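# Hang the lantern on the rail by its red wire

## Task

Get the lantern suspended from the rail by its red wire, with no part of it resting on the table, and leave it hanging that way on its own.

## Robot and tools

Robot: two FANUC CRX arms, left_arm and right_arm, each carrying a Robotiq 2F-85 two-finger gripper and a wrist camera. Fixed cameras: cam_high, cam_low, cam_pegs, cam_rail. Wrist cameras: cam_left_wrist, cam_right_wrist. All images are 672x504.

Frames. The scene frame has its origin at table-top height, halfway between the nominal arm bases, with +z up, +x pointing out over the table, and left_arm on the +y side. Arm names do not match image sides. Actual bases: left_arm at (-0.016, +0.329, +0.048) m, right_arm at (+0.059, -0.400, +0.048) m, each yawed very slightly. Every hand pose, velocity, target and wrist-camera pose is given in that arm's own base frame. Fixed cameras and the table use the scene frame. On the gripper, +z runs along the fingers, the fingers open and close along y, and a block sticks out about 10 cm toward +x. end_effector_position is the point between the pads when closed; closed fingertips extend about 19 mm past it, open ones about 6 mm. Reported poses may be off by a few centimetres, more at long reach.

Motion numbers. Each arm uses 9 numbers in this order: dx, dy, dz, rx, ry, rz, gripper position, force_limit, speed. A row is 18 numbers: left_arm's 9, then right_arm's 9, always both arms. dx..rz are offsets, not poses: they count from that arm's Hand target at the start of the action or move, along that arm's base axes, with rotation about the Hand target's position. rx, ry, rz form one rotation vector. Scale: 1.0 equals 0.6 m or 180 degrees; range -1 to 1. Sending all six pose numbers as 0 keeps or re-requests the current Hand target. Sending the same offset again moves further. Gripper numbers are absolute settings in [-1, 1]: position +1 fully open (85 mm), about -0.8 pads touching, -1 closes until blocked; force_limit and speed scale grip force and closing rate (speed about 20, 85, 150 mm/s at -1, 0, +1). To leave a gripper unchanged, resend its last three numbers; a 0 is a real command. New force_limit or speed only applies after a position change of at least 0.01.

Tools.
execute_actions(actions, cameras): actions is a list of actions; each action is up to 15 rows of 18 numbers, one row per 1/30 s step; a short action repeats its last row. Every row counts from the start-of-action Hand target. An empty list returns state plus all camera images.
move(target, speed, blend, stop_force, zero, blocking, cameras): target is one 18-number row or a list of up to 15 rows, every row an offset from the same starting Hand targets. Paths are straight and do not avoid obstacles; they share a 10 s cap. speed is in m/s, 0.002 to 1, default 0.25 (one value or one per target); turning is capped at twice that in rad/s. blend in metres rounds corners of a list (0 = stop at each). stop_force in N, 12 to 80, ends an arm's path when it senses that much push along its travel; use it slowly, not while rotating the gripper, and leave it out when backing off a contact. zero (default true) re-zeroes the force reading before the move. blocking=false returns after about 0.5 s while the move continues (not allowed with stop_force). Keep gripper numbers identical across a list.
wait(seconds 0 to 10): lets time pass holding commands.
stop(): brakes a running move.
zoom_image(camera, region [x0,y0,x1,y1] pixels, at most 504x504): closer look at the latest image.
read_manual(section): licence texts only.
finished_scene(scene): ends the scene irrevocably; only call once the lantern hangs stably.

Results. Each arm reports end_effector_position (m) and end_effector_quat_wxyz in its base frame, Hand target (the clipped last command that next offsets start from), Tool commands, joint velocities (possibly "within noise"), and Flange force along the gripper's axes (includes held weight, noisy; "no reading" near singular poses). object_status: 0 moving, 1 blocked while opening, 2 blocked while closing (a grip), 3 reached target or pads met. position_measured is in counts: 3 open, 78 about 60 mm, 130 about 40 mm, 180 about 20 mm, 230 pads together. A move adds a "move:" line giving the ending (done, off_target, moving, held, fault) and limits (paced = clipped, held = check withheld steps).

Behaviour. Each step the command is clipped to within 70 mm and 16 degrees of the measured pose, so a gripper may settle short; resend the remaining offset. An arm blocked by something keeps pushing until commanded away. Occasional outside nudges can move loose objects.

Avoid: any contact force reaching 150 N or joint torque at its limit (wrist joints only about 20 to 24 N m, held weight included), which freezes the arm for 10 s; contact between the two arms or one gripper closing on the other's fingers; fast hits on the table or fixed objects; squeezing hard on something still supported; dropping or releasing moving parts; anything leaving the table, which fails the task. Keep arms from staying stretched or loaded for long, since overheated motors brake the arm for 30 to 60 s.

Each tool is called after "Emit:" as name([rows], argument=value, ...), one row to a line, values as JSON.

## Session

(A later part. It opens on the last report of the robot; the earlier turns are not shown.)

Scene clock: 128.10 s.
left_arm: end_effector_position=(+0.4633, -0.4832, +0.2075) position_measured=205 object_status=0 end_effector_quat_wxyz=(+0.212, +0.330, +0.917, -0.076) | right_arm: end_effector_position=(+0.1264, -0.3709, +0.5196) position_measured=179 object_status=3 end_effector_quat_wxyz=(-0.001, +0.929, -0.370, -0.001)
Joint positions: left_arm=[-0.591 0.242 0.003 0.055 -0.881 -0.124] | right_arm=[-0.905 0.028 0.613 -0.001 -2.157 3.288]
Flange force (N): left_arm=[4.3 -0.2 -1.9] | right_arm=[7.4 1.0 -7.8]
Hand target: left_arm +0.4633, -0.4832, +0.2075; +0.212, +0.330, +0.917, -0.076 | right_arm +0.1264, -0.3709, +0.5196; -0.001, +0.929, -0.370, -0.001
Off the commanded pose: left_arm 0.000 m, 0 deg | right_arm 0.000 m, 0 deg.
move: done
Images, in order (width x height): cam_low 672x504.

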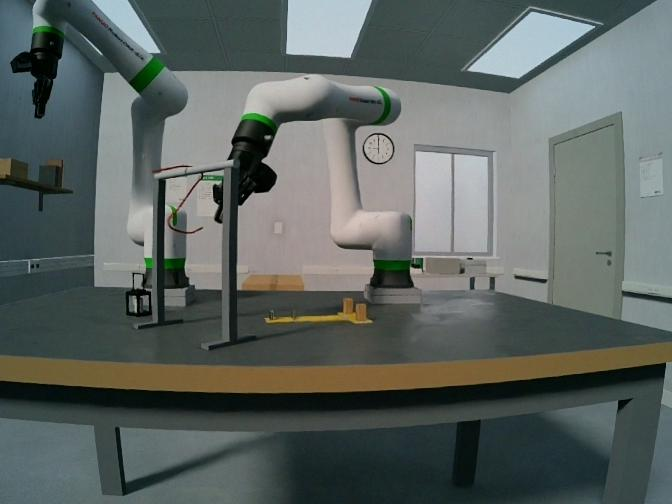

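Emit:
move([
  [-0.068,0.056,0.18,0,0,0,-0.6,1,-1,0,0,0,0,0,0,-0.4,-0.5,-1],
  [-0.30,0.07,0.32,0,0,0,-0.6,1,-1,0,0,0,0,0,0,-0.4,-0.5,-1],
], speed=[0.1,0.25], blend=0.02, cameras=["all"])

Scene clock: 130.57 s.
left_arm: end_effector_position=(+0.2833, -0.4412, +0.3995) position_measured=205 object_status=3 end_effector_quat_wxyz=(+0.212, +0.329, +0.917, -0.076) | right_arm: end_effector_position=(+0.1264, -0.3709, +0.5196) position_measured=179 object_status=3 end_effector_quat_wxyz=(-0.001, +0.929, -0.370, -0.001)
Joint positions: left_arm=[-0.772 -0.114 0.104 -0.038 -1.336 0.083] | right_arm=[-0.905 0.028 0.613 -0.001 -2.157 3.288]
Flange force (N): left_arm=[4.7 1.4 0.9] | right_arm=[6.8 0.2 -8.0]
Hand target: left_arm +0.2833, -0.4412, +0.3995; +0.212, +0.330, +0.917, -0.076 | right_arm +0.1264, -0.3709, +0.5196; -0.001, +0.929, -0.370, -0.001
Off the commanded pose: left_arm 0.000 m, 0 deg | right_arm 0.000 m, 0 deg.
move: done
camera_calibration:
cam_left_wrist: T_world_to_cam=[[0.632859, 0.774153, 0.0132547, 0.157393], [0.539732, -0.453368, 0.709328, -0.6182], [0.555138, -0.441751, -0.704754, 0.0600623], [0, 0, 0, 1]] pos_world=[0.200712, -0.375586, 0.47875]
cam_right_wrist: T_world_to_cam=[[-0.686945, -0.725868, 0.0349445, -0.192057], [-0.67858, 0.657916, 0.326611, 0.176527], [-0.260067, 0.200652, -0.944513, 0.7274], [0, 0, 0, 1]] pos_world=[0.177028, -0.401502, 0.636094]

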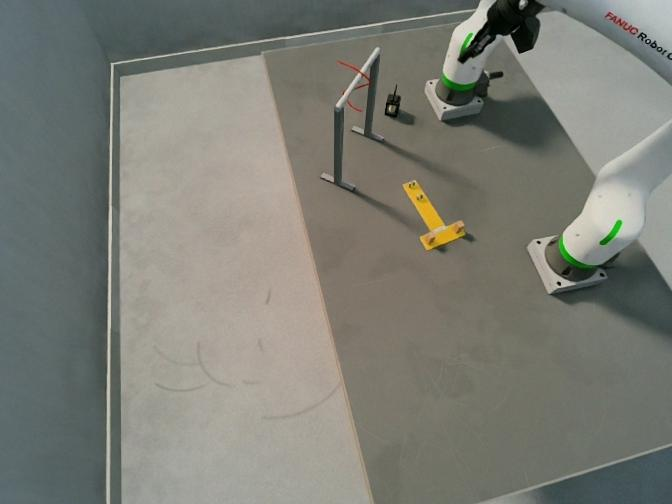

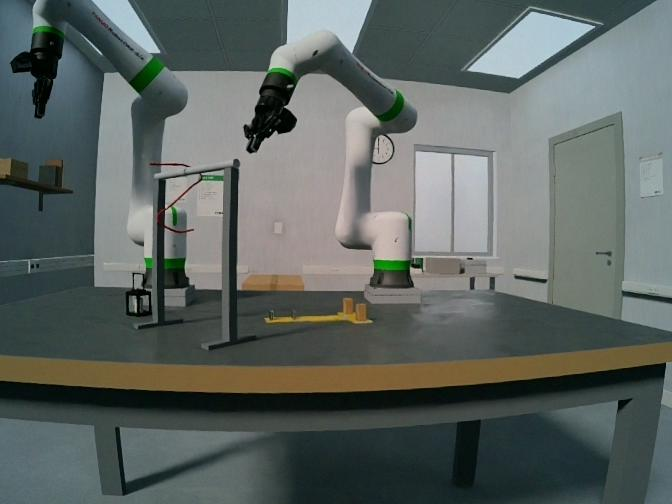

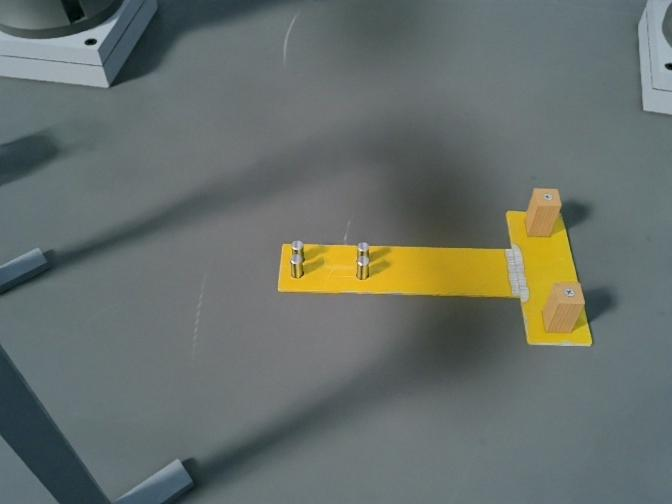

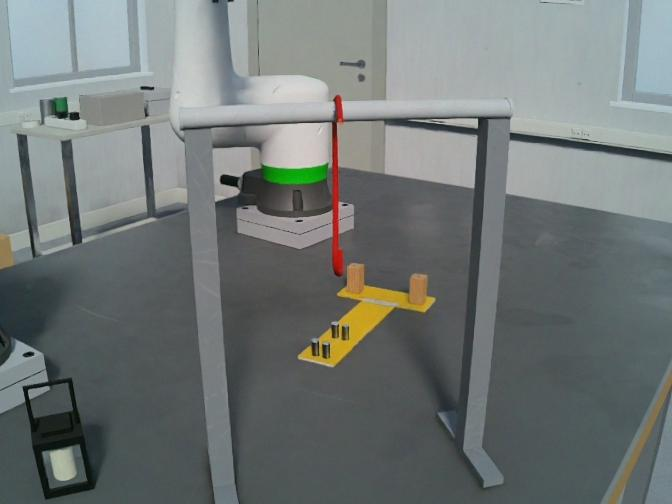

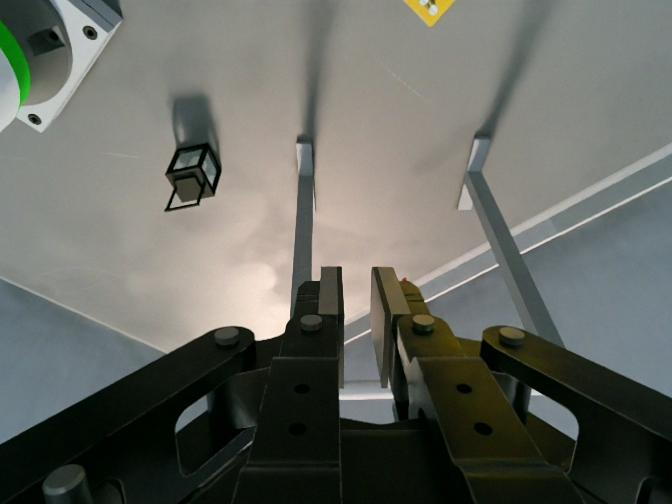

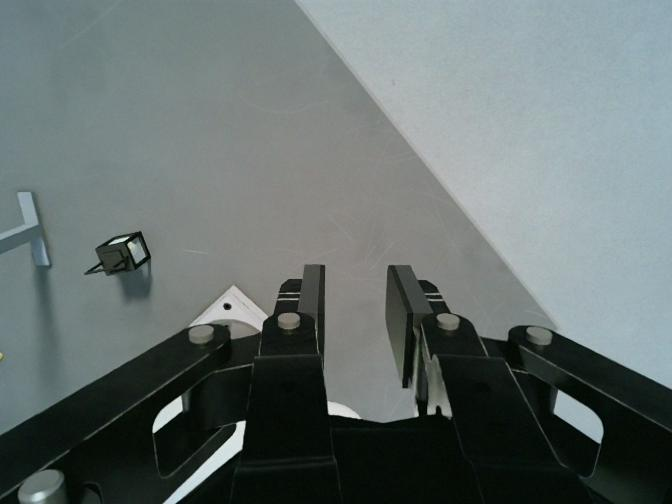

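Emit:
zoom_image(camera="cam_left_wrist", region=[140, 120, 240, 220])

Emit:
zoom_image(camera="cam_right_wrist", region=[75, 210, 165, 300])

Emit:
zoom_image(camera="cam_rail", region=[10, 365, 150, 504])

Scaled by 5.040 from the camera's 672x504 image, which has a finer 960x720 frame.

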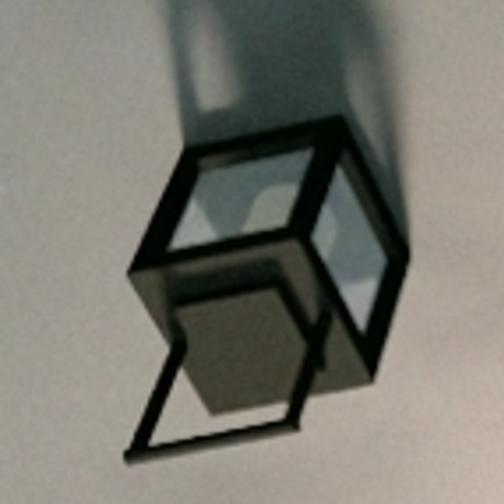

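Scaled by 5.600 from the camera's 672x504 image, which has a finer 960x720 frame.

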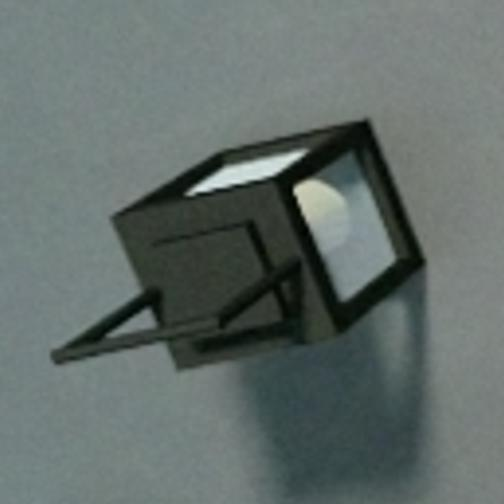

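Scaled by 3.600 from the camera's 672x504 image, which has a finer 960x720 frame.

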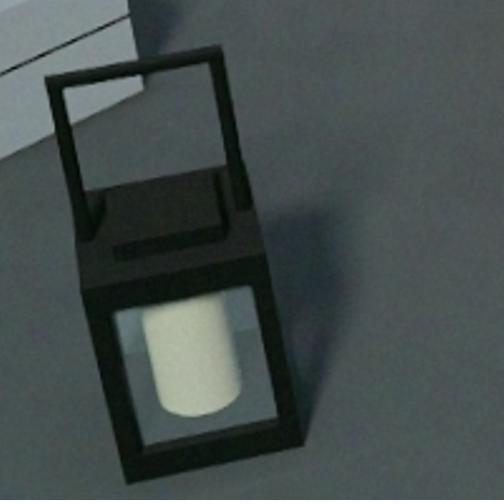

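Emit:
move(target=[-0.0228,-0.4313,-0.4158,-0.0434,-0.0631,0.0668,0.6,-1,-1,0,0,0,0,0,0,-0.4,-0.5,-1], cameras=["cam_left_wrist","cam_rail"])

Emit:
zoom_image(camera="cam_left_wrist", region=[230, 200, 480, 400])

Scene clock: 134.87 s.
left_arm: end_effector_position=(+0.2692, -0.6746, +0.1727) position_measured=53 object_status=0 end_effector_quat_wxyz=(+0.317, +0.235, +0.915, -0.085) | right_arm: end_effector_position=(+0.1264, -0.3709, +0.5196) position_measured=179 object_status=3 end_effector_quat_wxyz=(-0.001, +0.929, -0.370, -0.001)
Joint positions: left_arm=[-1.207 0.417 0.235 -0.525 -0.913 0.929] | right_arm=[-0.905 0.028 0.613 -0.001 -2.157 3.288]
Flange force (N): left_arm=[2.9 3.0 -2.3] | right_arm=[7.2 0.5 -8.5]
Hand target: left_arm +0.2692, -0.6746, +0.1727; +0.317, +0.235, +0.915, -0.085 (not the last commanded pose) | right_arm +0.1264, -0.3709, +0.5196; -0.001, +0.929, -0.370, -0.001
Off the commanded pose: left_arm 0.034 m, 2 deg | right_arm 0.000 m, 0 deg.
move: held (left_arm; a check stopped the path); limits=held
pose unreachable (left arm): on one or more control steps of this call, first in action 0 (counted from 0), this arm could not follow its commanded pose, so it was not sent that pose on those steps. It may still have moved: this result reports where it is.
cause: moving toward the commanded pose would bring a part of the arm too close to another arm (this arm's gripper and a part of the right arm just beyond its joint 1 (waist), at the place that arm is still heading or pushing toward).
camera_calibration:
cam_left_wrist: T_world_to_cam=[[0.47779, 0.878459, 0.00509921, 0.463624], [0.469207, -0.260098, 0.843916, -0.429432], [0.742672, -0.400822, -0.536452, -0.246978], [0, 0, 0, 1]] pos_world=[0.163401, -0.617963, 0.227549]
Images, in order (width x height): cam_rail 672x504, cam_left_wrist 672x504.

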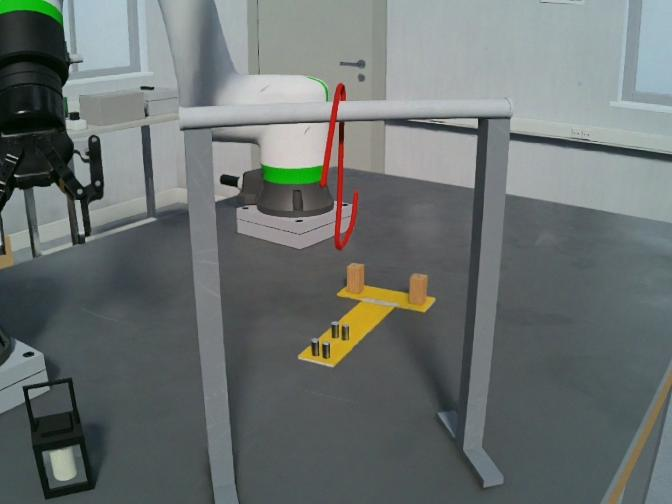

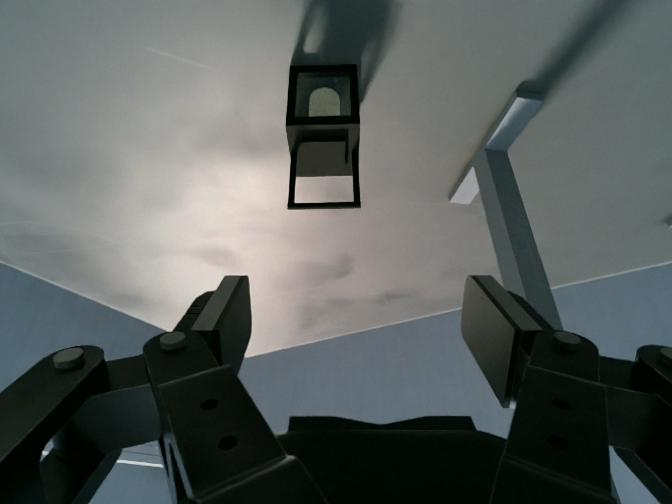

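Scaled by 2.016 from the camera's 672x504 image, which has a finer 960x720 frame.

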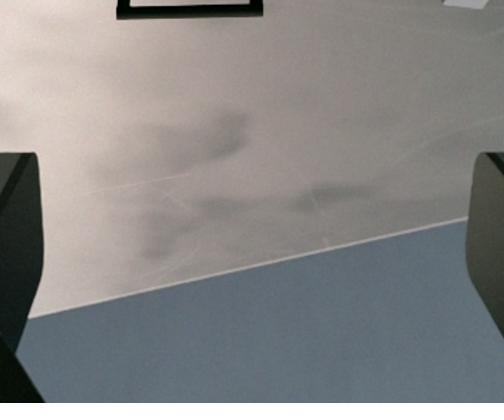

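Emit:
move([
  [0.12,-0.02,0.05,0.0655,0.1287,0.006,0.6,-1,-1,0,0,0,0,0,0,-0.4,-0.5,-1],
  [0.103,-0.0773,-0.103,0.0655,0.1287,0.006,0.6,-1,-1,0,0,0,0,0,0,-0.4,-0.5,-1],
], speed=0.2, cameras=["cam_left_wrist","cam_rail","cam_low"])

Emit:
zoom_image(camera="cam_rail", region=[0, 320, 180, 504])

Emit:
zoom_image(camera="cam_low", region=[90, 220, 200, 330])

Scene clock: 138.40 s.
left_arm: end_effector_position=(+0.3310, -0.7210, +0.1110) position_measured=53 object_status=3 end_effector_quat_wxyz=(+0.103, +0.236, +0.966, -0.034) | right_arm: end_effector_position=(+0.1264, -0.3709, +0.5196) position_measured=179 object_status=3 end_effector_quat_wxyz=(-0.001, +0.929, -0.370, -0.001)
Joint positions: left_arm=[-1.014 0.819 0.735 -0.099 -1.293 0.553] | right_arm=[-0.905 0.028 0.613 -0.001 -2.157 3.288]
Flange force (N): left_arm=[6.6 4.7 -0.3] | right_arm=[6.6 0.3 -7.6]
Hand target: left_arm +0.3310, -0.7210, +0.1109; +0.103, +0.236, +0.966, -0.034 | right_arm +0.1264, -0.3709, +0.5196; -0.001, +0.929, -0.370, -0.001
Off the commanded pose: left_arm 0.000 m, 0 deg | right_arm 0.000 m, 0 deg.
move: done
camera_calibration:
cam_left_wrist: T_world_to_cam=[[0.461202, 0.887289, -0.00326029, 0.487967], [0.756785, -0.391444, 0.523495, -0.572697], [0.463216, -0.243904, -0.852022, -0.103924], [0, 0, 0, 1]] pos_world=[0.256496, -0.682494, 0.21285]
Images, in order (width x height): cam_low 672x504, cam_rail 672x504, cam_left_wrist 672x504.

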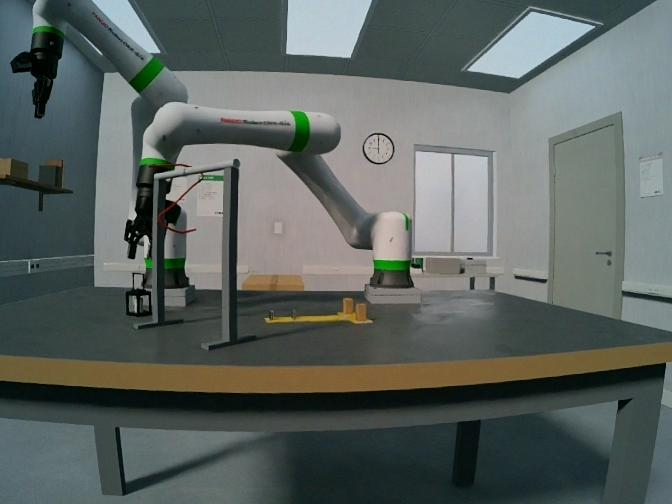

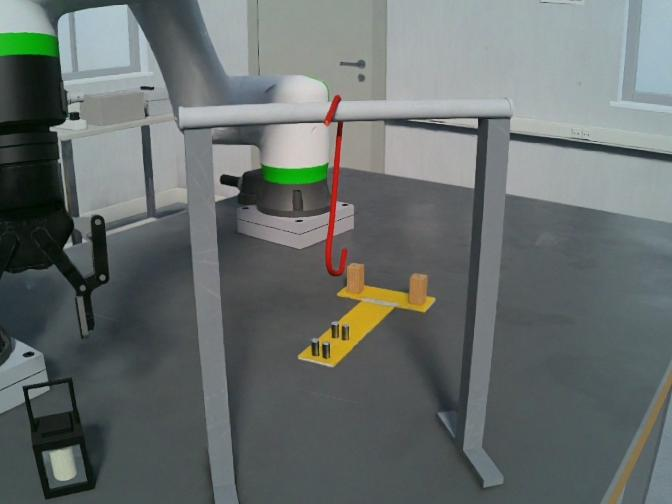

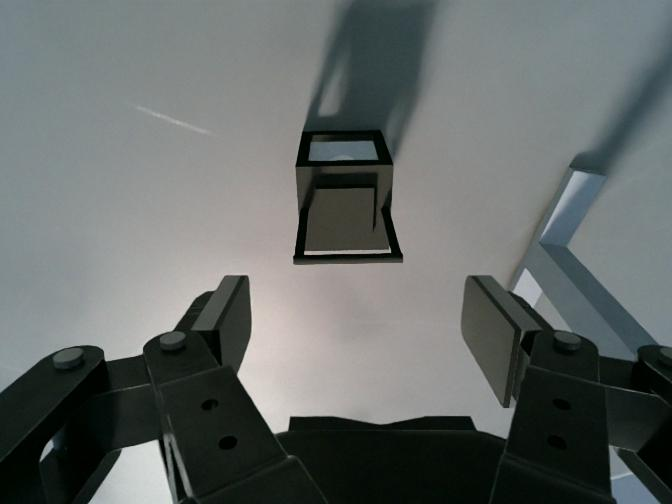

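Scaled by 2.739 from the camera's 672x504 image, which has a finer 960x720 frame.

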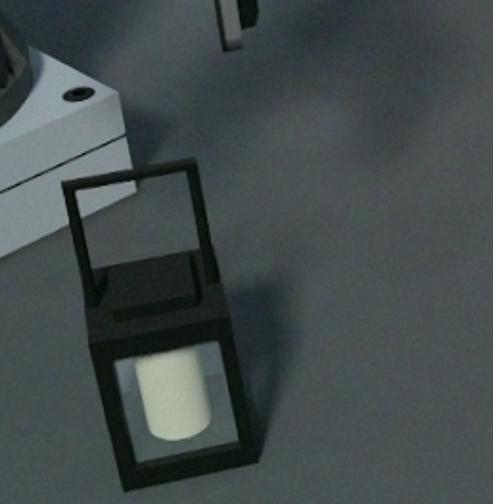

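Scaled by 4.582 from the camera's 672x504 image, which has a finer 960x720 frame.

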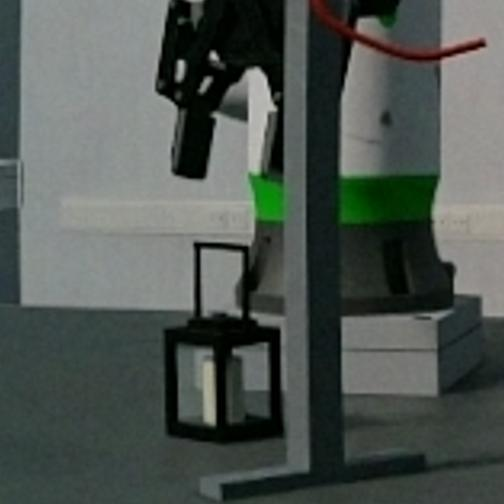

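Emit:
move(target=[0.0205,-0.0122,-0.095,0,0,0,0.6,-1,-1,0,0,0,0,0,0,-0.4,-0.5,-1], speed=0.06, stop_force=12, cameras=["cam_left_wrist","cam_rail"])

Emit:
zoom_image(camera="cam_rail", region=[0, 320, 180, 504])

Scene clock: 140.63 s.
left_arm: end_effector_position=(+0.3433, -0.7283, +0.0539) position_measured=53 object_status=3 end_effector_quat_wxyz=(+0.103, +0.236, +0.966, -0.033) | right_arm: end_effector_position=(+0.1264, -0.3709, +0.5196) position_measured=179 object_status=3 end_effector_quat_wxyz=(-0.001, +0.929, -0.370, -0.001)
Joint positions: left_arm=[-1.006 0.884 0.713 -0.1 -1.206 0.553] | right_arm=[-0.905 0.028 0.613 -0.001 -2.157 3.288]
Flange force (N): left_arm=[5.4 3.8 -1.7] | right_arm=[7.7 0.5 -8.6]
Hand target: left_arm +0.3433, -0.7283, +0.0539; +0.103, +0.236, +0.966, -0.034 | right_arm +0.1264, -0.3709, +0.5196; -0.001, +0.929, -0.370, -0.001
Off the commanded pose: left_arm 0.000 m, 0 deg | right_arm 0.000 m, 0 deg.
move: done
camera_calibration:
cam_left_wrist: T_world_to_cam=[[0.461228, 0.887276, -0.00313857, 0.488551], [0.756763, -0.391532, 0.523462, -0.555021], [0.463227, -0.243811, -0.852043, -0.159987], [0, 0, 0, 1]] pos_world=[0.268796, -0.689795, 0.15575]
Images, in order (width x height): cam_rail 672x504, cam_left_wrist 672x504.

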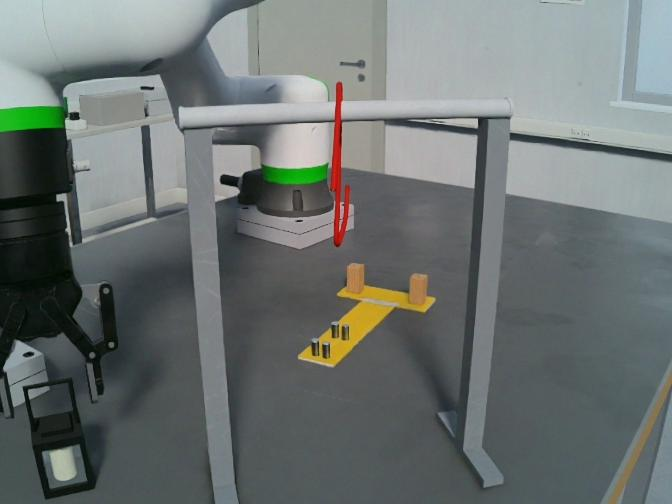

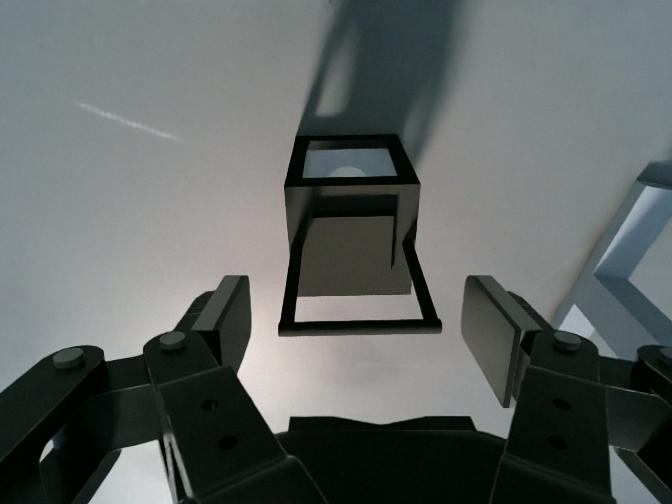

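Scaled by 2.739 from the camera's 672x504 image, which has a finer 960x720 frame.

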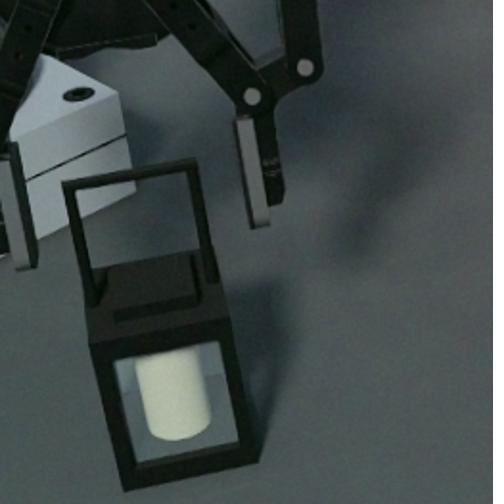

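Emit:
move(target=[0,0,0,0,0,0,-1,-1,-1,0,0,0,0,0,0,-0.4,-0.5,-1], cameras=["cam_left_wrist","cam_rail"])

Emit:
wait(seconds=1, cameras=["cam_left_wrist"])

Scene clock: 142.43 s.
left_arm: end_effector_position=(+0.3433, -0.7283, +0.0539) position_measured=123 object_status=0 end_effector_quat_wxyz=(+0.103, +0.236, +0.966, -0.034) | right_arm: end_effector_position=(+0.1264, -0.3709, +0.5196) position_measured=179 object_status=3 end_effector_quat_wxyz=(-0.001, +0.929, -0.370, -0.001)
Joint positions: left_arm=[-1.006 0.884 0.713 -0.1 -1.206 0.553] | right_arm=[-0.905 0.028 0.613 -0.001 -2.157 3.288]
Flange force (N): left_arm=[5.5 2.0 -6.6] | right_arm=[7.6 0.6 -8.1]
Hand target: left_arm +0.3433, -0.7283, +0.0539; +0.103, +0.236, +0.966, -0.034 | right_arm +0.1264, -0.3709, +0.5196; -0.001, +0.929, -0.370, -0.001
Off the commanded pose: left_arm 0.000 m, 0 deg | right_arm 0.000 m, 0 deg.
move: done
camera_calibration:
cam_left_wrist: T_world_to_cam=[[0.461216, 0.887282, -0.00319679, 0.488568], [0.756729, -0.391467, 0.52356, -0.555034], [0.463294, -0.243893, -0.851983, -0.159986], [0, 0, 0, 1]] pos_world=[0.268796, -0.689795, 0.15585]
Images, in order (width x height): cam_rail 672x504, cam_left_wrist 672x504.

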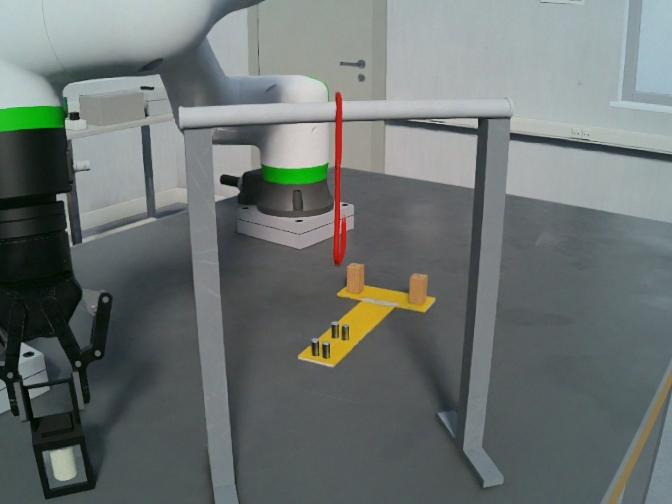

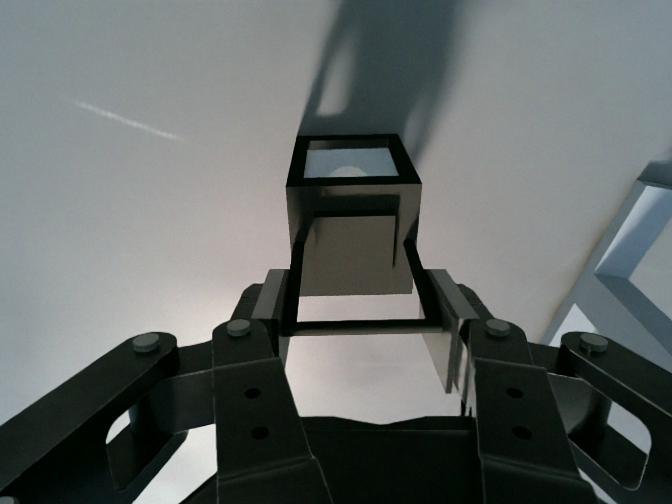

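Scene clock: 143.43 s.
left_arm: end_effector_position=(+0.3433, -0.7283, +0.0540) position_measured=123 object_status=2 end_effector_quat_wxyz=(+0.103, +0.236, +0.966, -0.034) | right_arm: end_effector_position=(+0.1264, -0.3709, +0.5196) position_measured=179 object_status=3 end_effector_quat_wxyz=(-0.001, +0.929, -0.370, -0.001)
Joint positions: left_arm=[-1.006 0.884 0.713 -0.1 -1.206 0.553] | right_arm=[-0.905 0.028 0.613 -0.001 -2.157 3.288]
Flange force (N): left_arm=[5.2 2.3 -6.3] | right_arm=[7.0 0.4 -8.2]
Hand target: left_arm +0.3433, -0.7283, +0.0539; +0.103, +0.236, +0.966, -0.034 | right_arm +0.1264, -0.3709, +0.5196; -0.001, +0.929, -0.370, -0.001
Tool commands: left_gripper/position=-1.0 left_gripper/force_limit=-1.0 left_gripper/speed=-1.0 right_gripper/position=-0.4 right_gripper/force_limit=-0.5 right_gripper/speed=-1.0
Off the commanded pose: left_arm 0.000 m, 0 deg | right_arm 0.000 m, 0 deg.
wait: 1.00 s; at rest by 0.17 s
camera_calibration:
cam_left_wrist: T_world_to_cam=[[0.461256, 0.887261, -0.00327289, 0.488554], [0.756711, -0.391456, 0.523594, -0.555027], [0.463283, -0.243987, -0.851962, -0.160052], [0, 0, 0, 1]] pos_world=[0.268796, -0.689794, 0.15585]
Images, in order (width x height): cam_left_wrist 672x504.

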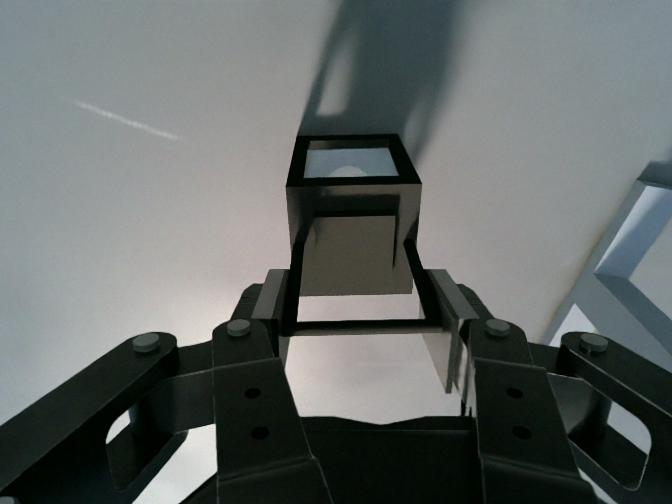

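Emit:
move([
  [0,0,0.09,0,0,0,-1,-1,-1,0,0,0,0,0,0,-0.4,-0.5,-1],
  [-0.0556,0.2138,0.09,0,0,-0.0694,-1,-1,-1,0,0,0,0,0,0,-0.4,-0.5,-1],
  [-0.0556,0.2138,0.015,0,0,-0.0694,-1,-1,-1,0,0,0,0,0,0,-0.4,-0.5,-1],
], speed=0.12, blend=[0.02,0.02,0])

Emit:
move(target=[0,0,-0.02,0,0,0,-1,-1,-1,0,0,0,0,0,0,-0.4,-0.5,-1], speed=0.015, stop_force=12, cameras=["cam_rail","cam_left_wrist"])

Scene clock: 146.33 s.
left_arm: end_effector_position=(+0.3099, -0.6000, +0.0630) position_measured=123 object_status=2 end_effector_quat_wxyz=(+0.098, +0.339, +0.934, -0.045) | right_arm: end_effector_position=(+0.1264, -0.3709, +0.5196) position_measured=179 object_status=3 end_effector_quat_wxyz=(-0.001, +0.929, -0.370, -0.001)
Joint positions: left_arm=[-0.915 0.521 0.12 -0.037 -0.955 0.236] | right_arm=[-0.905 0.028 0.613 -0.001 -2.157 3.288]
Flange force (N): left_arm=[3.7 0.9 -0.2] | right_arm=[6.5 0.9 -8.0]
Hand target: left_arm +0.3099, -0.6000, +0.0629; +0.098, +0.339, +0.934, -0.044 | right_arm +0.1264, -0.3709, +0.5196; -0.001, +0.929, -0.370, -0.001
Off the commanded pose: left_arm 0.000 m, 0 deg | right_arm 0.000 m, 0 deg.
move: done

Scene clock: 147.63 s.
left_arm: end_effector_position=(+0.3100, -0.6001, +0.0527) position_measured=123 object_status=2 end_effector_quat_wxyz=(+0.099, +0.339, +0.934, -0.045) | right_arm: end_effector_position=(+0.1264, -0.3709, +0.5196) position_measured=179 object_status=3 end_effector_quat_wxyz=(-0.001, +0.929, -0.370, -0.001)
Joint positions: left_arm=[-0.915 0.532 0.109 -0.038 -0.934 0.237] | right_arm=[-0.905 0.028 0.613 -0.001 -2.157 3.288]
Flange force (N): left_arm=[3.0 0.2 -21.0] | right_arm=[6.8 0.5 -8.2]
Hand target: left_arm +0.3100, -0.6001, +0.0527; +0.099, +0.339, +0.934, -0.045 (not the last commanded pose) | right_arm +0.1264, -0.3709, +0.5196; -0.001, +0.929, -0.370, -0.001
Off the commanded pose: left_arm 0.002 m, 0 deg | right_arm 0.000 m, 0 deg.
move: contact (left_arm)
camera_calibration:
cam_left_wrist: T_world_to_cam=[[0.642171, 0.766555, -0.00334499, 0.261686], [0.654069, -0.545651, 0.523887, -0.539704], [0.399763, -0.338613, -0.851781, -0.15153], [0, 0, 0, 1]] pos_world=[0.245533, -0.546397, 0.154549]
Images, in order (width x height): cam_rail 672x504, cam_left_wrist 672x504.

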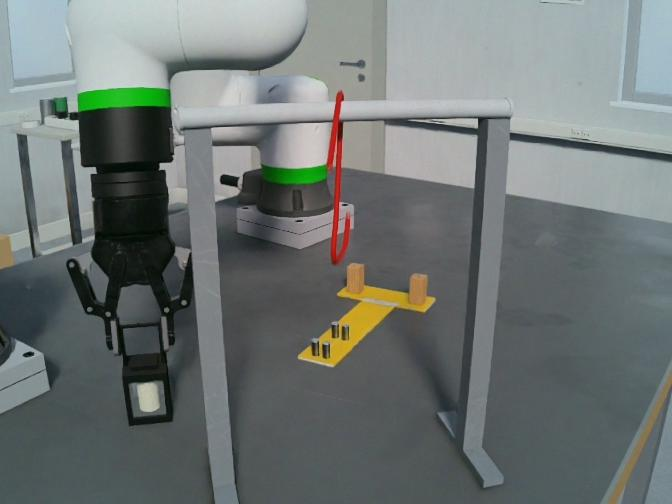

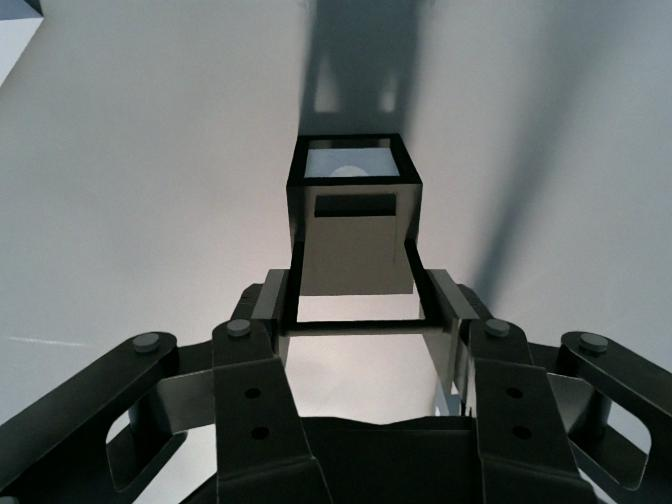

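Emit:
move([
  [0,0,0.001,0,0,0,0.6,-1,-1,0,0,0,0,0,0,-0.4,-0.5,-1],
  [0,0,0.001,-0.102,-0.124,0,0.6,-1,-1,0,0,0,0,0,0,-0.4,-0.5,-1],
], speed=0.15, cameras=["cam_rail","cam_left_wrist"])

Scene clock: 151.73 s.
left_arm: end_effector_position=(+0.3100, -0.6001, +0.0533) position_measured=53 object_status=3 end_effector_quat_wxyz=(+0.329, +0.322, +0.879, -0.126) | right_arm: end_effector_position=(+0.1264, -0.3709, +0.5196) position_measured=179 object_status=3 end_effector_quat_wxyz=(-0.001, +0.929, -0.370, -0.001)
Joint positions: left_arm=[-1.023 0.36 -0.182 -0.558 -0.386 0.772] | right_arm=[-0.905 0.028 0.613 -0.001 -2.157 3.288]
Flange force (N): left_arm=[1.4 0.9 -3.4] | right_arm=[7.0 0.6 -8.2]
Hand target: left_arm +0.3100, -0.6001, +0.0533; +0.329, +0.322, +0.879, -0.126 | right_arm +0.1264, -0.3709, +0.5196; -0.001, +0.929, -0.370, -0.001
Off the commanded pose: left_arm 0.000 m, 0 deg | right_arm 0.000 m, 0 deg.
move: done
camera_calibration:
cam_left_wrist: T_world_to_cam=[[0.642616, 0.766187, 0.00138563, 0.261094], [0.376673, -0.317497, 0.870238, -0.335562], [0.667205, -0.558707, -0.49263, -0.385147], [0, 0, 0, 1]] pos_world=[0.215585, -0.521771, 0.101922]
Images, in order (width x height): cam_rail 672x504, cam_left_wrist 672x504.

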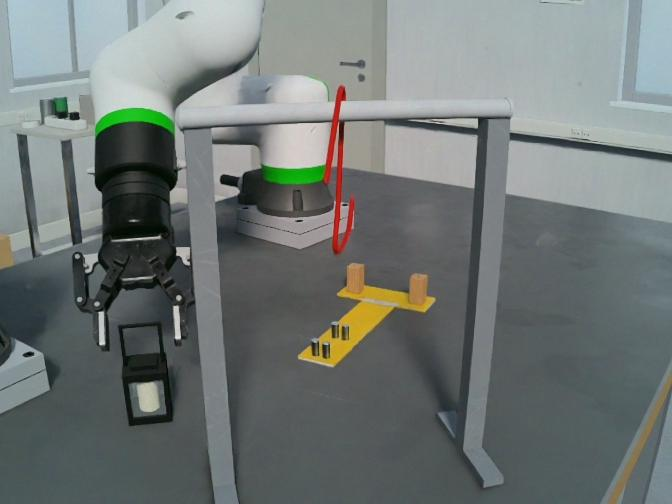

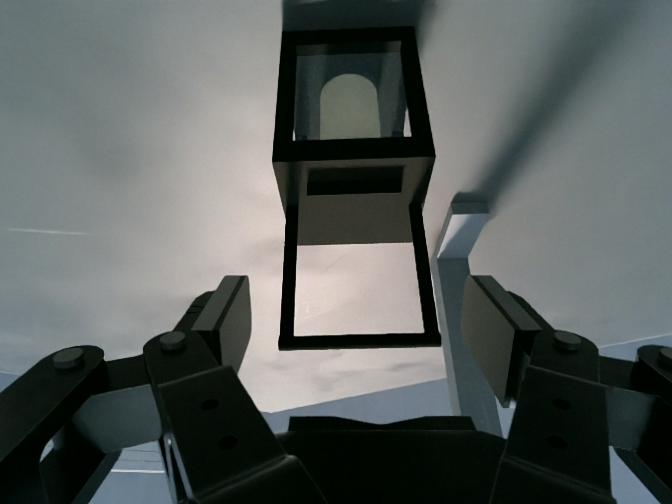

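Emit:
move([
  [0,0,0,0,0,0,-1,-1,-1,0,0,0,0,0,0,-0.4,-0.5,-1],
])

Emit:
wait(seconds=0.5)

Emit:
move([
  [0,0,0.1,0,0,0,-1,-1,-1,0,0,0,0,0,0,-0.4,-0.5,-1],
  [0.1143,0.3113,0.278,0,0,0,-1,-1,-1,0,0,0,0,0,0,-0.4,-0.5,-1],
], speed=0.15, blend=0.02, cameras=["cam_rail","cam_left_wrist","cam_low","cam_high"])

Emit:
zoom_image(camera="cam_left_wrist", region=[230, 180, 430, 370])

Emit:
zoom_image(camera="cam_low", region=[130, 130, 280, 280])

Emit:
zoom_image(camera="cam_rail", region=[200, 60, 400, 280])

Scene clock: 153.77 s.
left_arm: end_effector_position=(+0.3100, -0.6001, +0.0533) position_measured=123 object_status=0 end_effector_quat_wxyz=(+0.329, +0.322, +0.879, -0.126) | right_arm: end_effector_position=(+0.1264, -0.3709, +0.5196) position_measured=179 object_status=3 end_effector_quat_wxyz=(-0.001, +0.929, -0.370, -0.001)
Joint positions: left_arm=[-1.023 0.36 -0.182 -0.558 -0.386 0.772] | right_arm=[-0.905 0.028 0.613 -0.001 -2.157 3.288]
Flange force (N): left_arm=[-1.7 -2.1 -8.8] | right_arm=[7.0 0.9 -8.3]
Hand target: left_arm +0.3100, -0.6001, +0.0533; +0.329, +0.322, +0.879, -0.126 | right_arm +0.1264, -0.3709, +0.5196; -0.001, +0.929, -0.370, -0.001
Off the commanded pose: left_arm 0.000 m, 0 deg | right_arm 0.000 m, 0 deg.
move: done

Scene clock: 154.27 s.
left_arm: end_effector_position=(+0.3100, -0.6001, +0.0533) position_measured=123 object_status=2 end_effector_quat_wxyz=(+0.329, +0.322, +0.879, -0.126) | right_arm: end_effector_position=(+0.1264, -0.3709, +0.5196) position_measured=179 object_status=3 end_effector_quat_wxyz=(-0.001, +0.929, -0.370, -0.001)
Joint positions: left_arm=[-1.023 0.36 -0.182 -0.558 -0.386 0.772] | right_arm=[-0.905 0.028 0.613 -0.001 -2.157 3.288]
Flange force (N): left_arm=[-1.5 -2.4 -8.3] | right_arm=[7.6 0.5 -8.4]
Hand target: left_arm +0.3100, -0.6001, +0.0533; +0.329, +0.322, +0.879, -0.126 | right_arm +0.1264, -0.3709, +0.5196; -0.001, +0.929, -0.370, -0.001
Tool commands: left_gripper/position=-1.0 left_gripper/force_limit=-1.0 left_gripper/speed=-1.0 right_gripper/position=-0.4 right_gripper/force_limit=-0.5 right_gripper/speed=-1.0
Off the commanded pose: left_arm 0.000 m, 0 deg | right_arm 0.000 m, 0 deg.
wait: 0.50 s; at rest by 0.17 s

Scene clock: 156.73 s.
left_arm: end_effector_position=(+0.3786, -0.4133, +0.2201) position_measured=123 object_status=2 end_effector_quat_wxyz=(+0.329, +0.322, +0.879, -0.126) | right_arm: end_effector_position=(+0.1264, -0.3709, +0.5196) position_measured=179 object_status=3 end_effector_quat_wxyz=(-0.001, +0.929, -0.370, -0.001)
Joint positions: left_arm=[-0.535 -0.188 -0.579 0.26 -0.481 -0.355] | right_arm=[-0.905 0.028 0.613 -0.001 -2.157 3.288]
Flange force (N): left_arm=[4.0 -0.9 -1.5] | right_arm=[7.0 0.4 -7.8]
Hand target: left_arm +0.3786, -0.4133, +0.2201; +0.329, +0.322, +0.879, -0.126 | right_arm +0.1264, -0.3709, +0.5196; -0.001, +0.929, -0.370, -0.001
Off the commanded pose: left_arm 0.000 m, 0 deg | right_arm 0.000 m, 0 deg.
move: done
camera_calibration:
cam_left_wrist: T_world_to_cam=[[0.642565, 0.76623, 0.00142358, 0.0736745], [0.376694, -0.317515, 0.870222, -0.447257], [0.667242, -0.558638, -0.492658, -0.244359], [0, 0, 0, 1]] pos_world=[0.284185, -0.334971, 0.268722]
Images, in order (width x height): cam_high 672x504, cam_low 672x504, cam_rail 672x504, cam_left_wrist 672x504.

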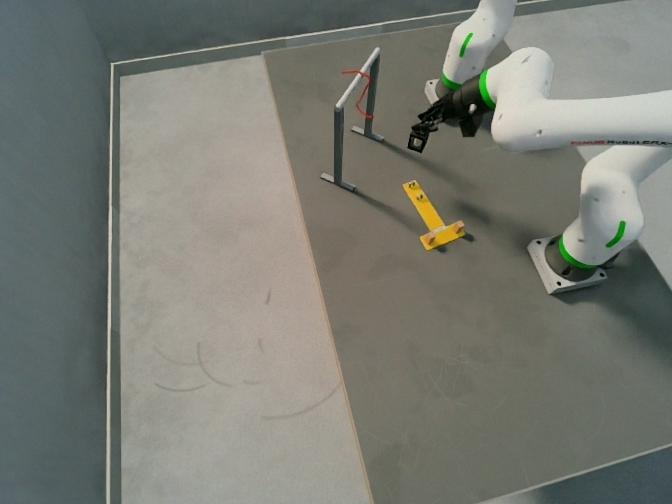

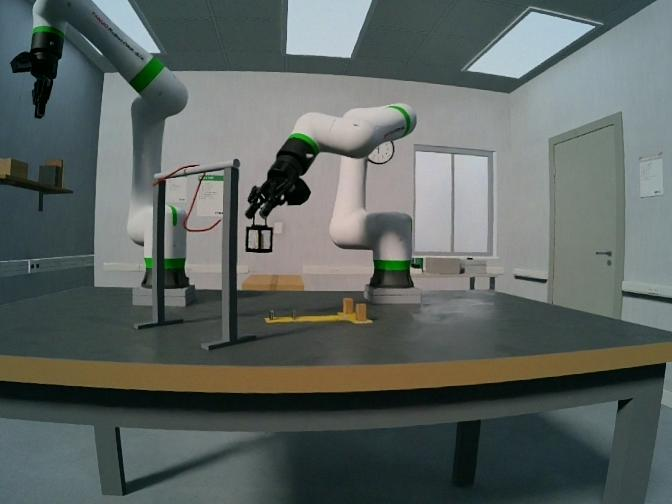

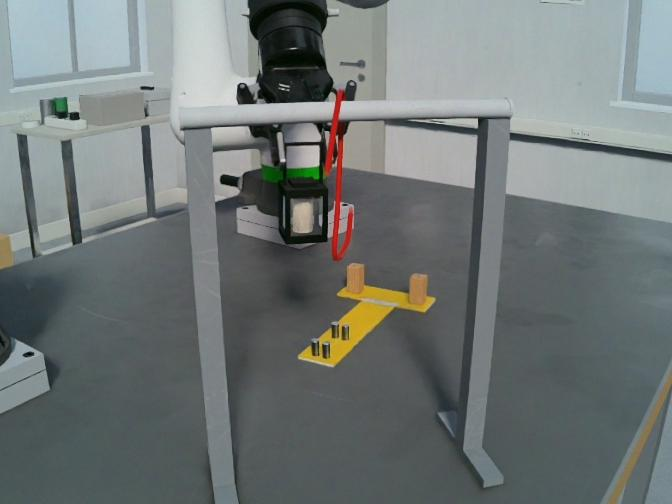

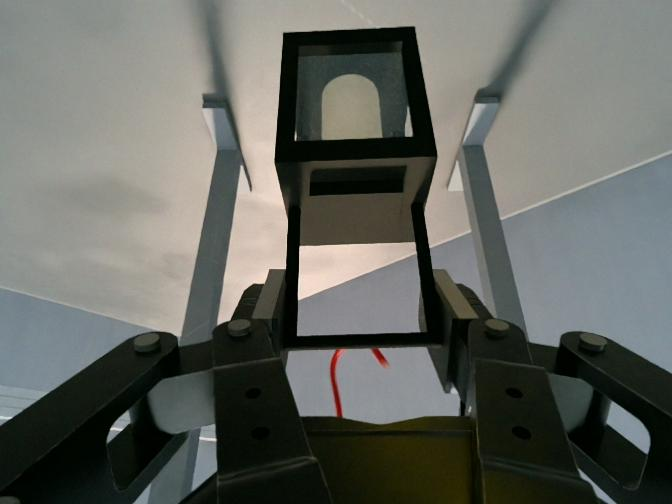

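Scaled by 2.520 from the camera's 672x504 image, which has a finer 960x720 frame.

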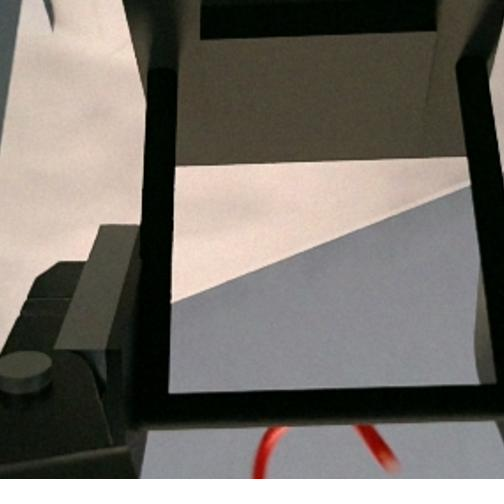

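Scaled by 3.360 from the camera's 672x504 image, which has a finer 960x720 frame.

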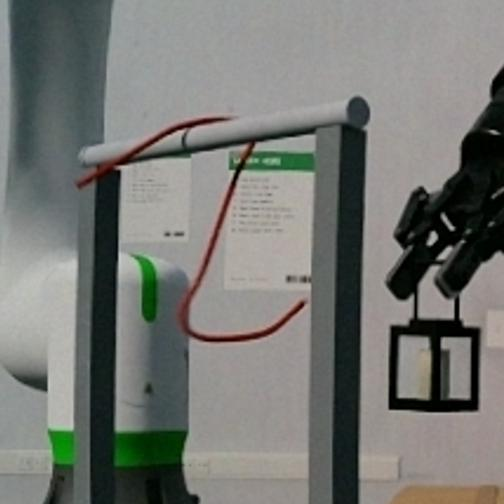

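Scaled by 2.291 from the camera's 672x504 image, which has a finer 960x720 frame.

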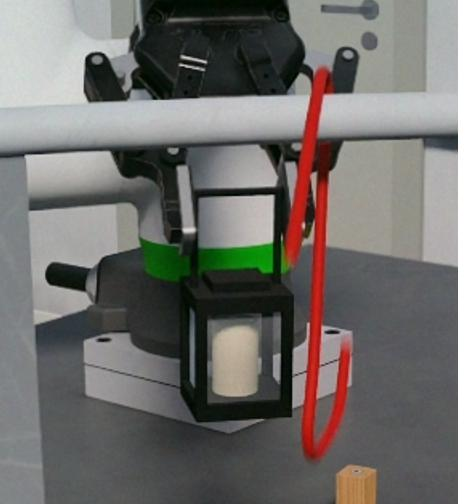

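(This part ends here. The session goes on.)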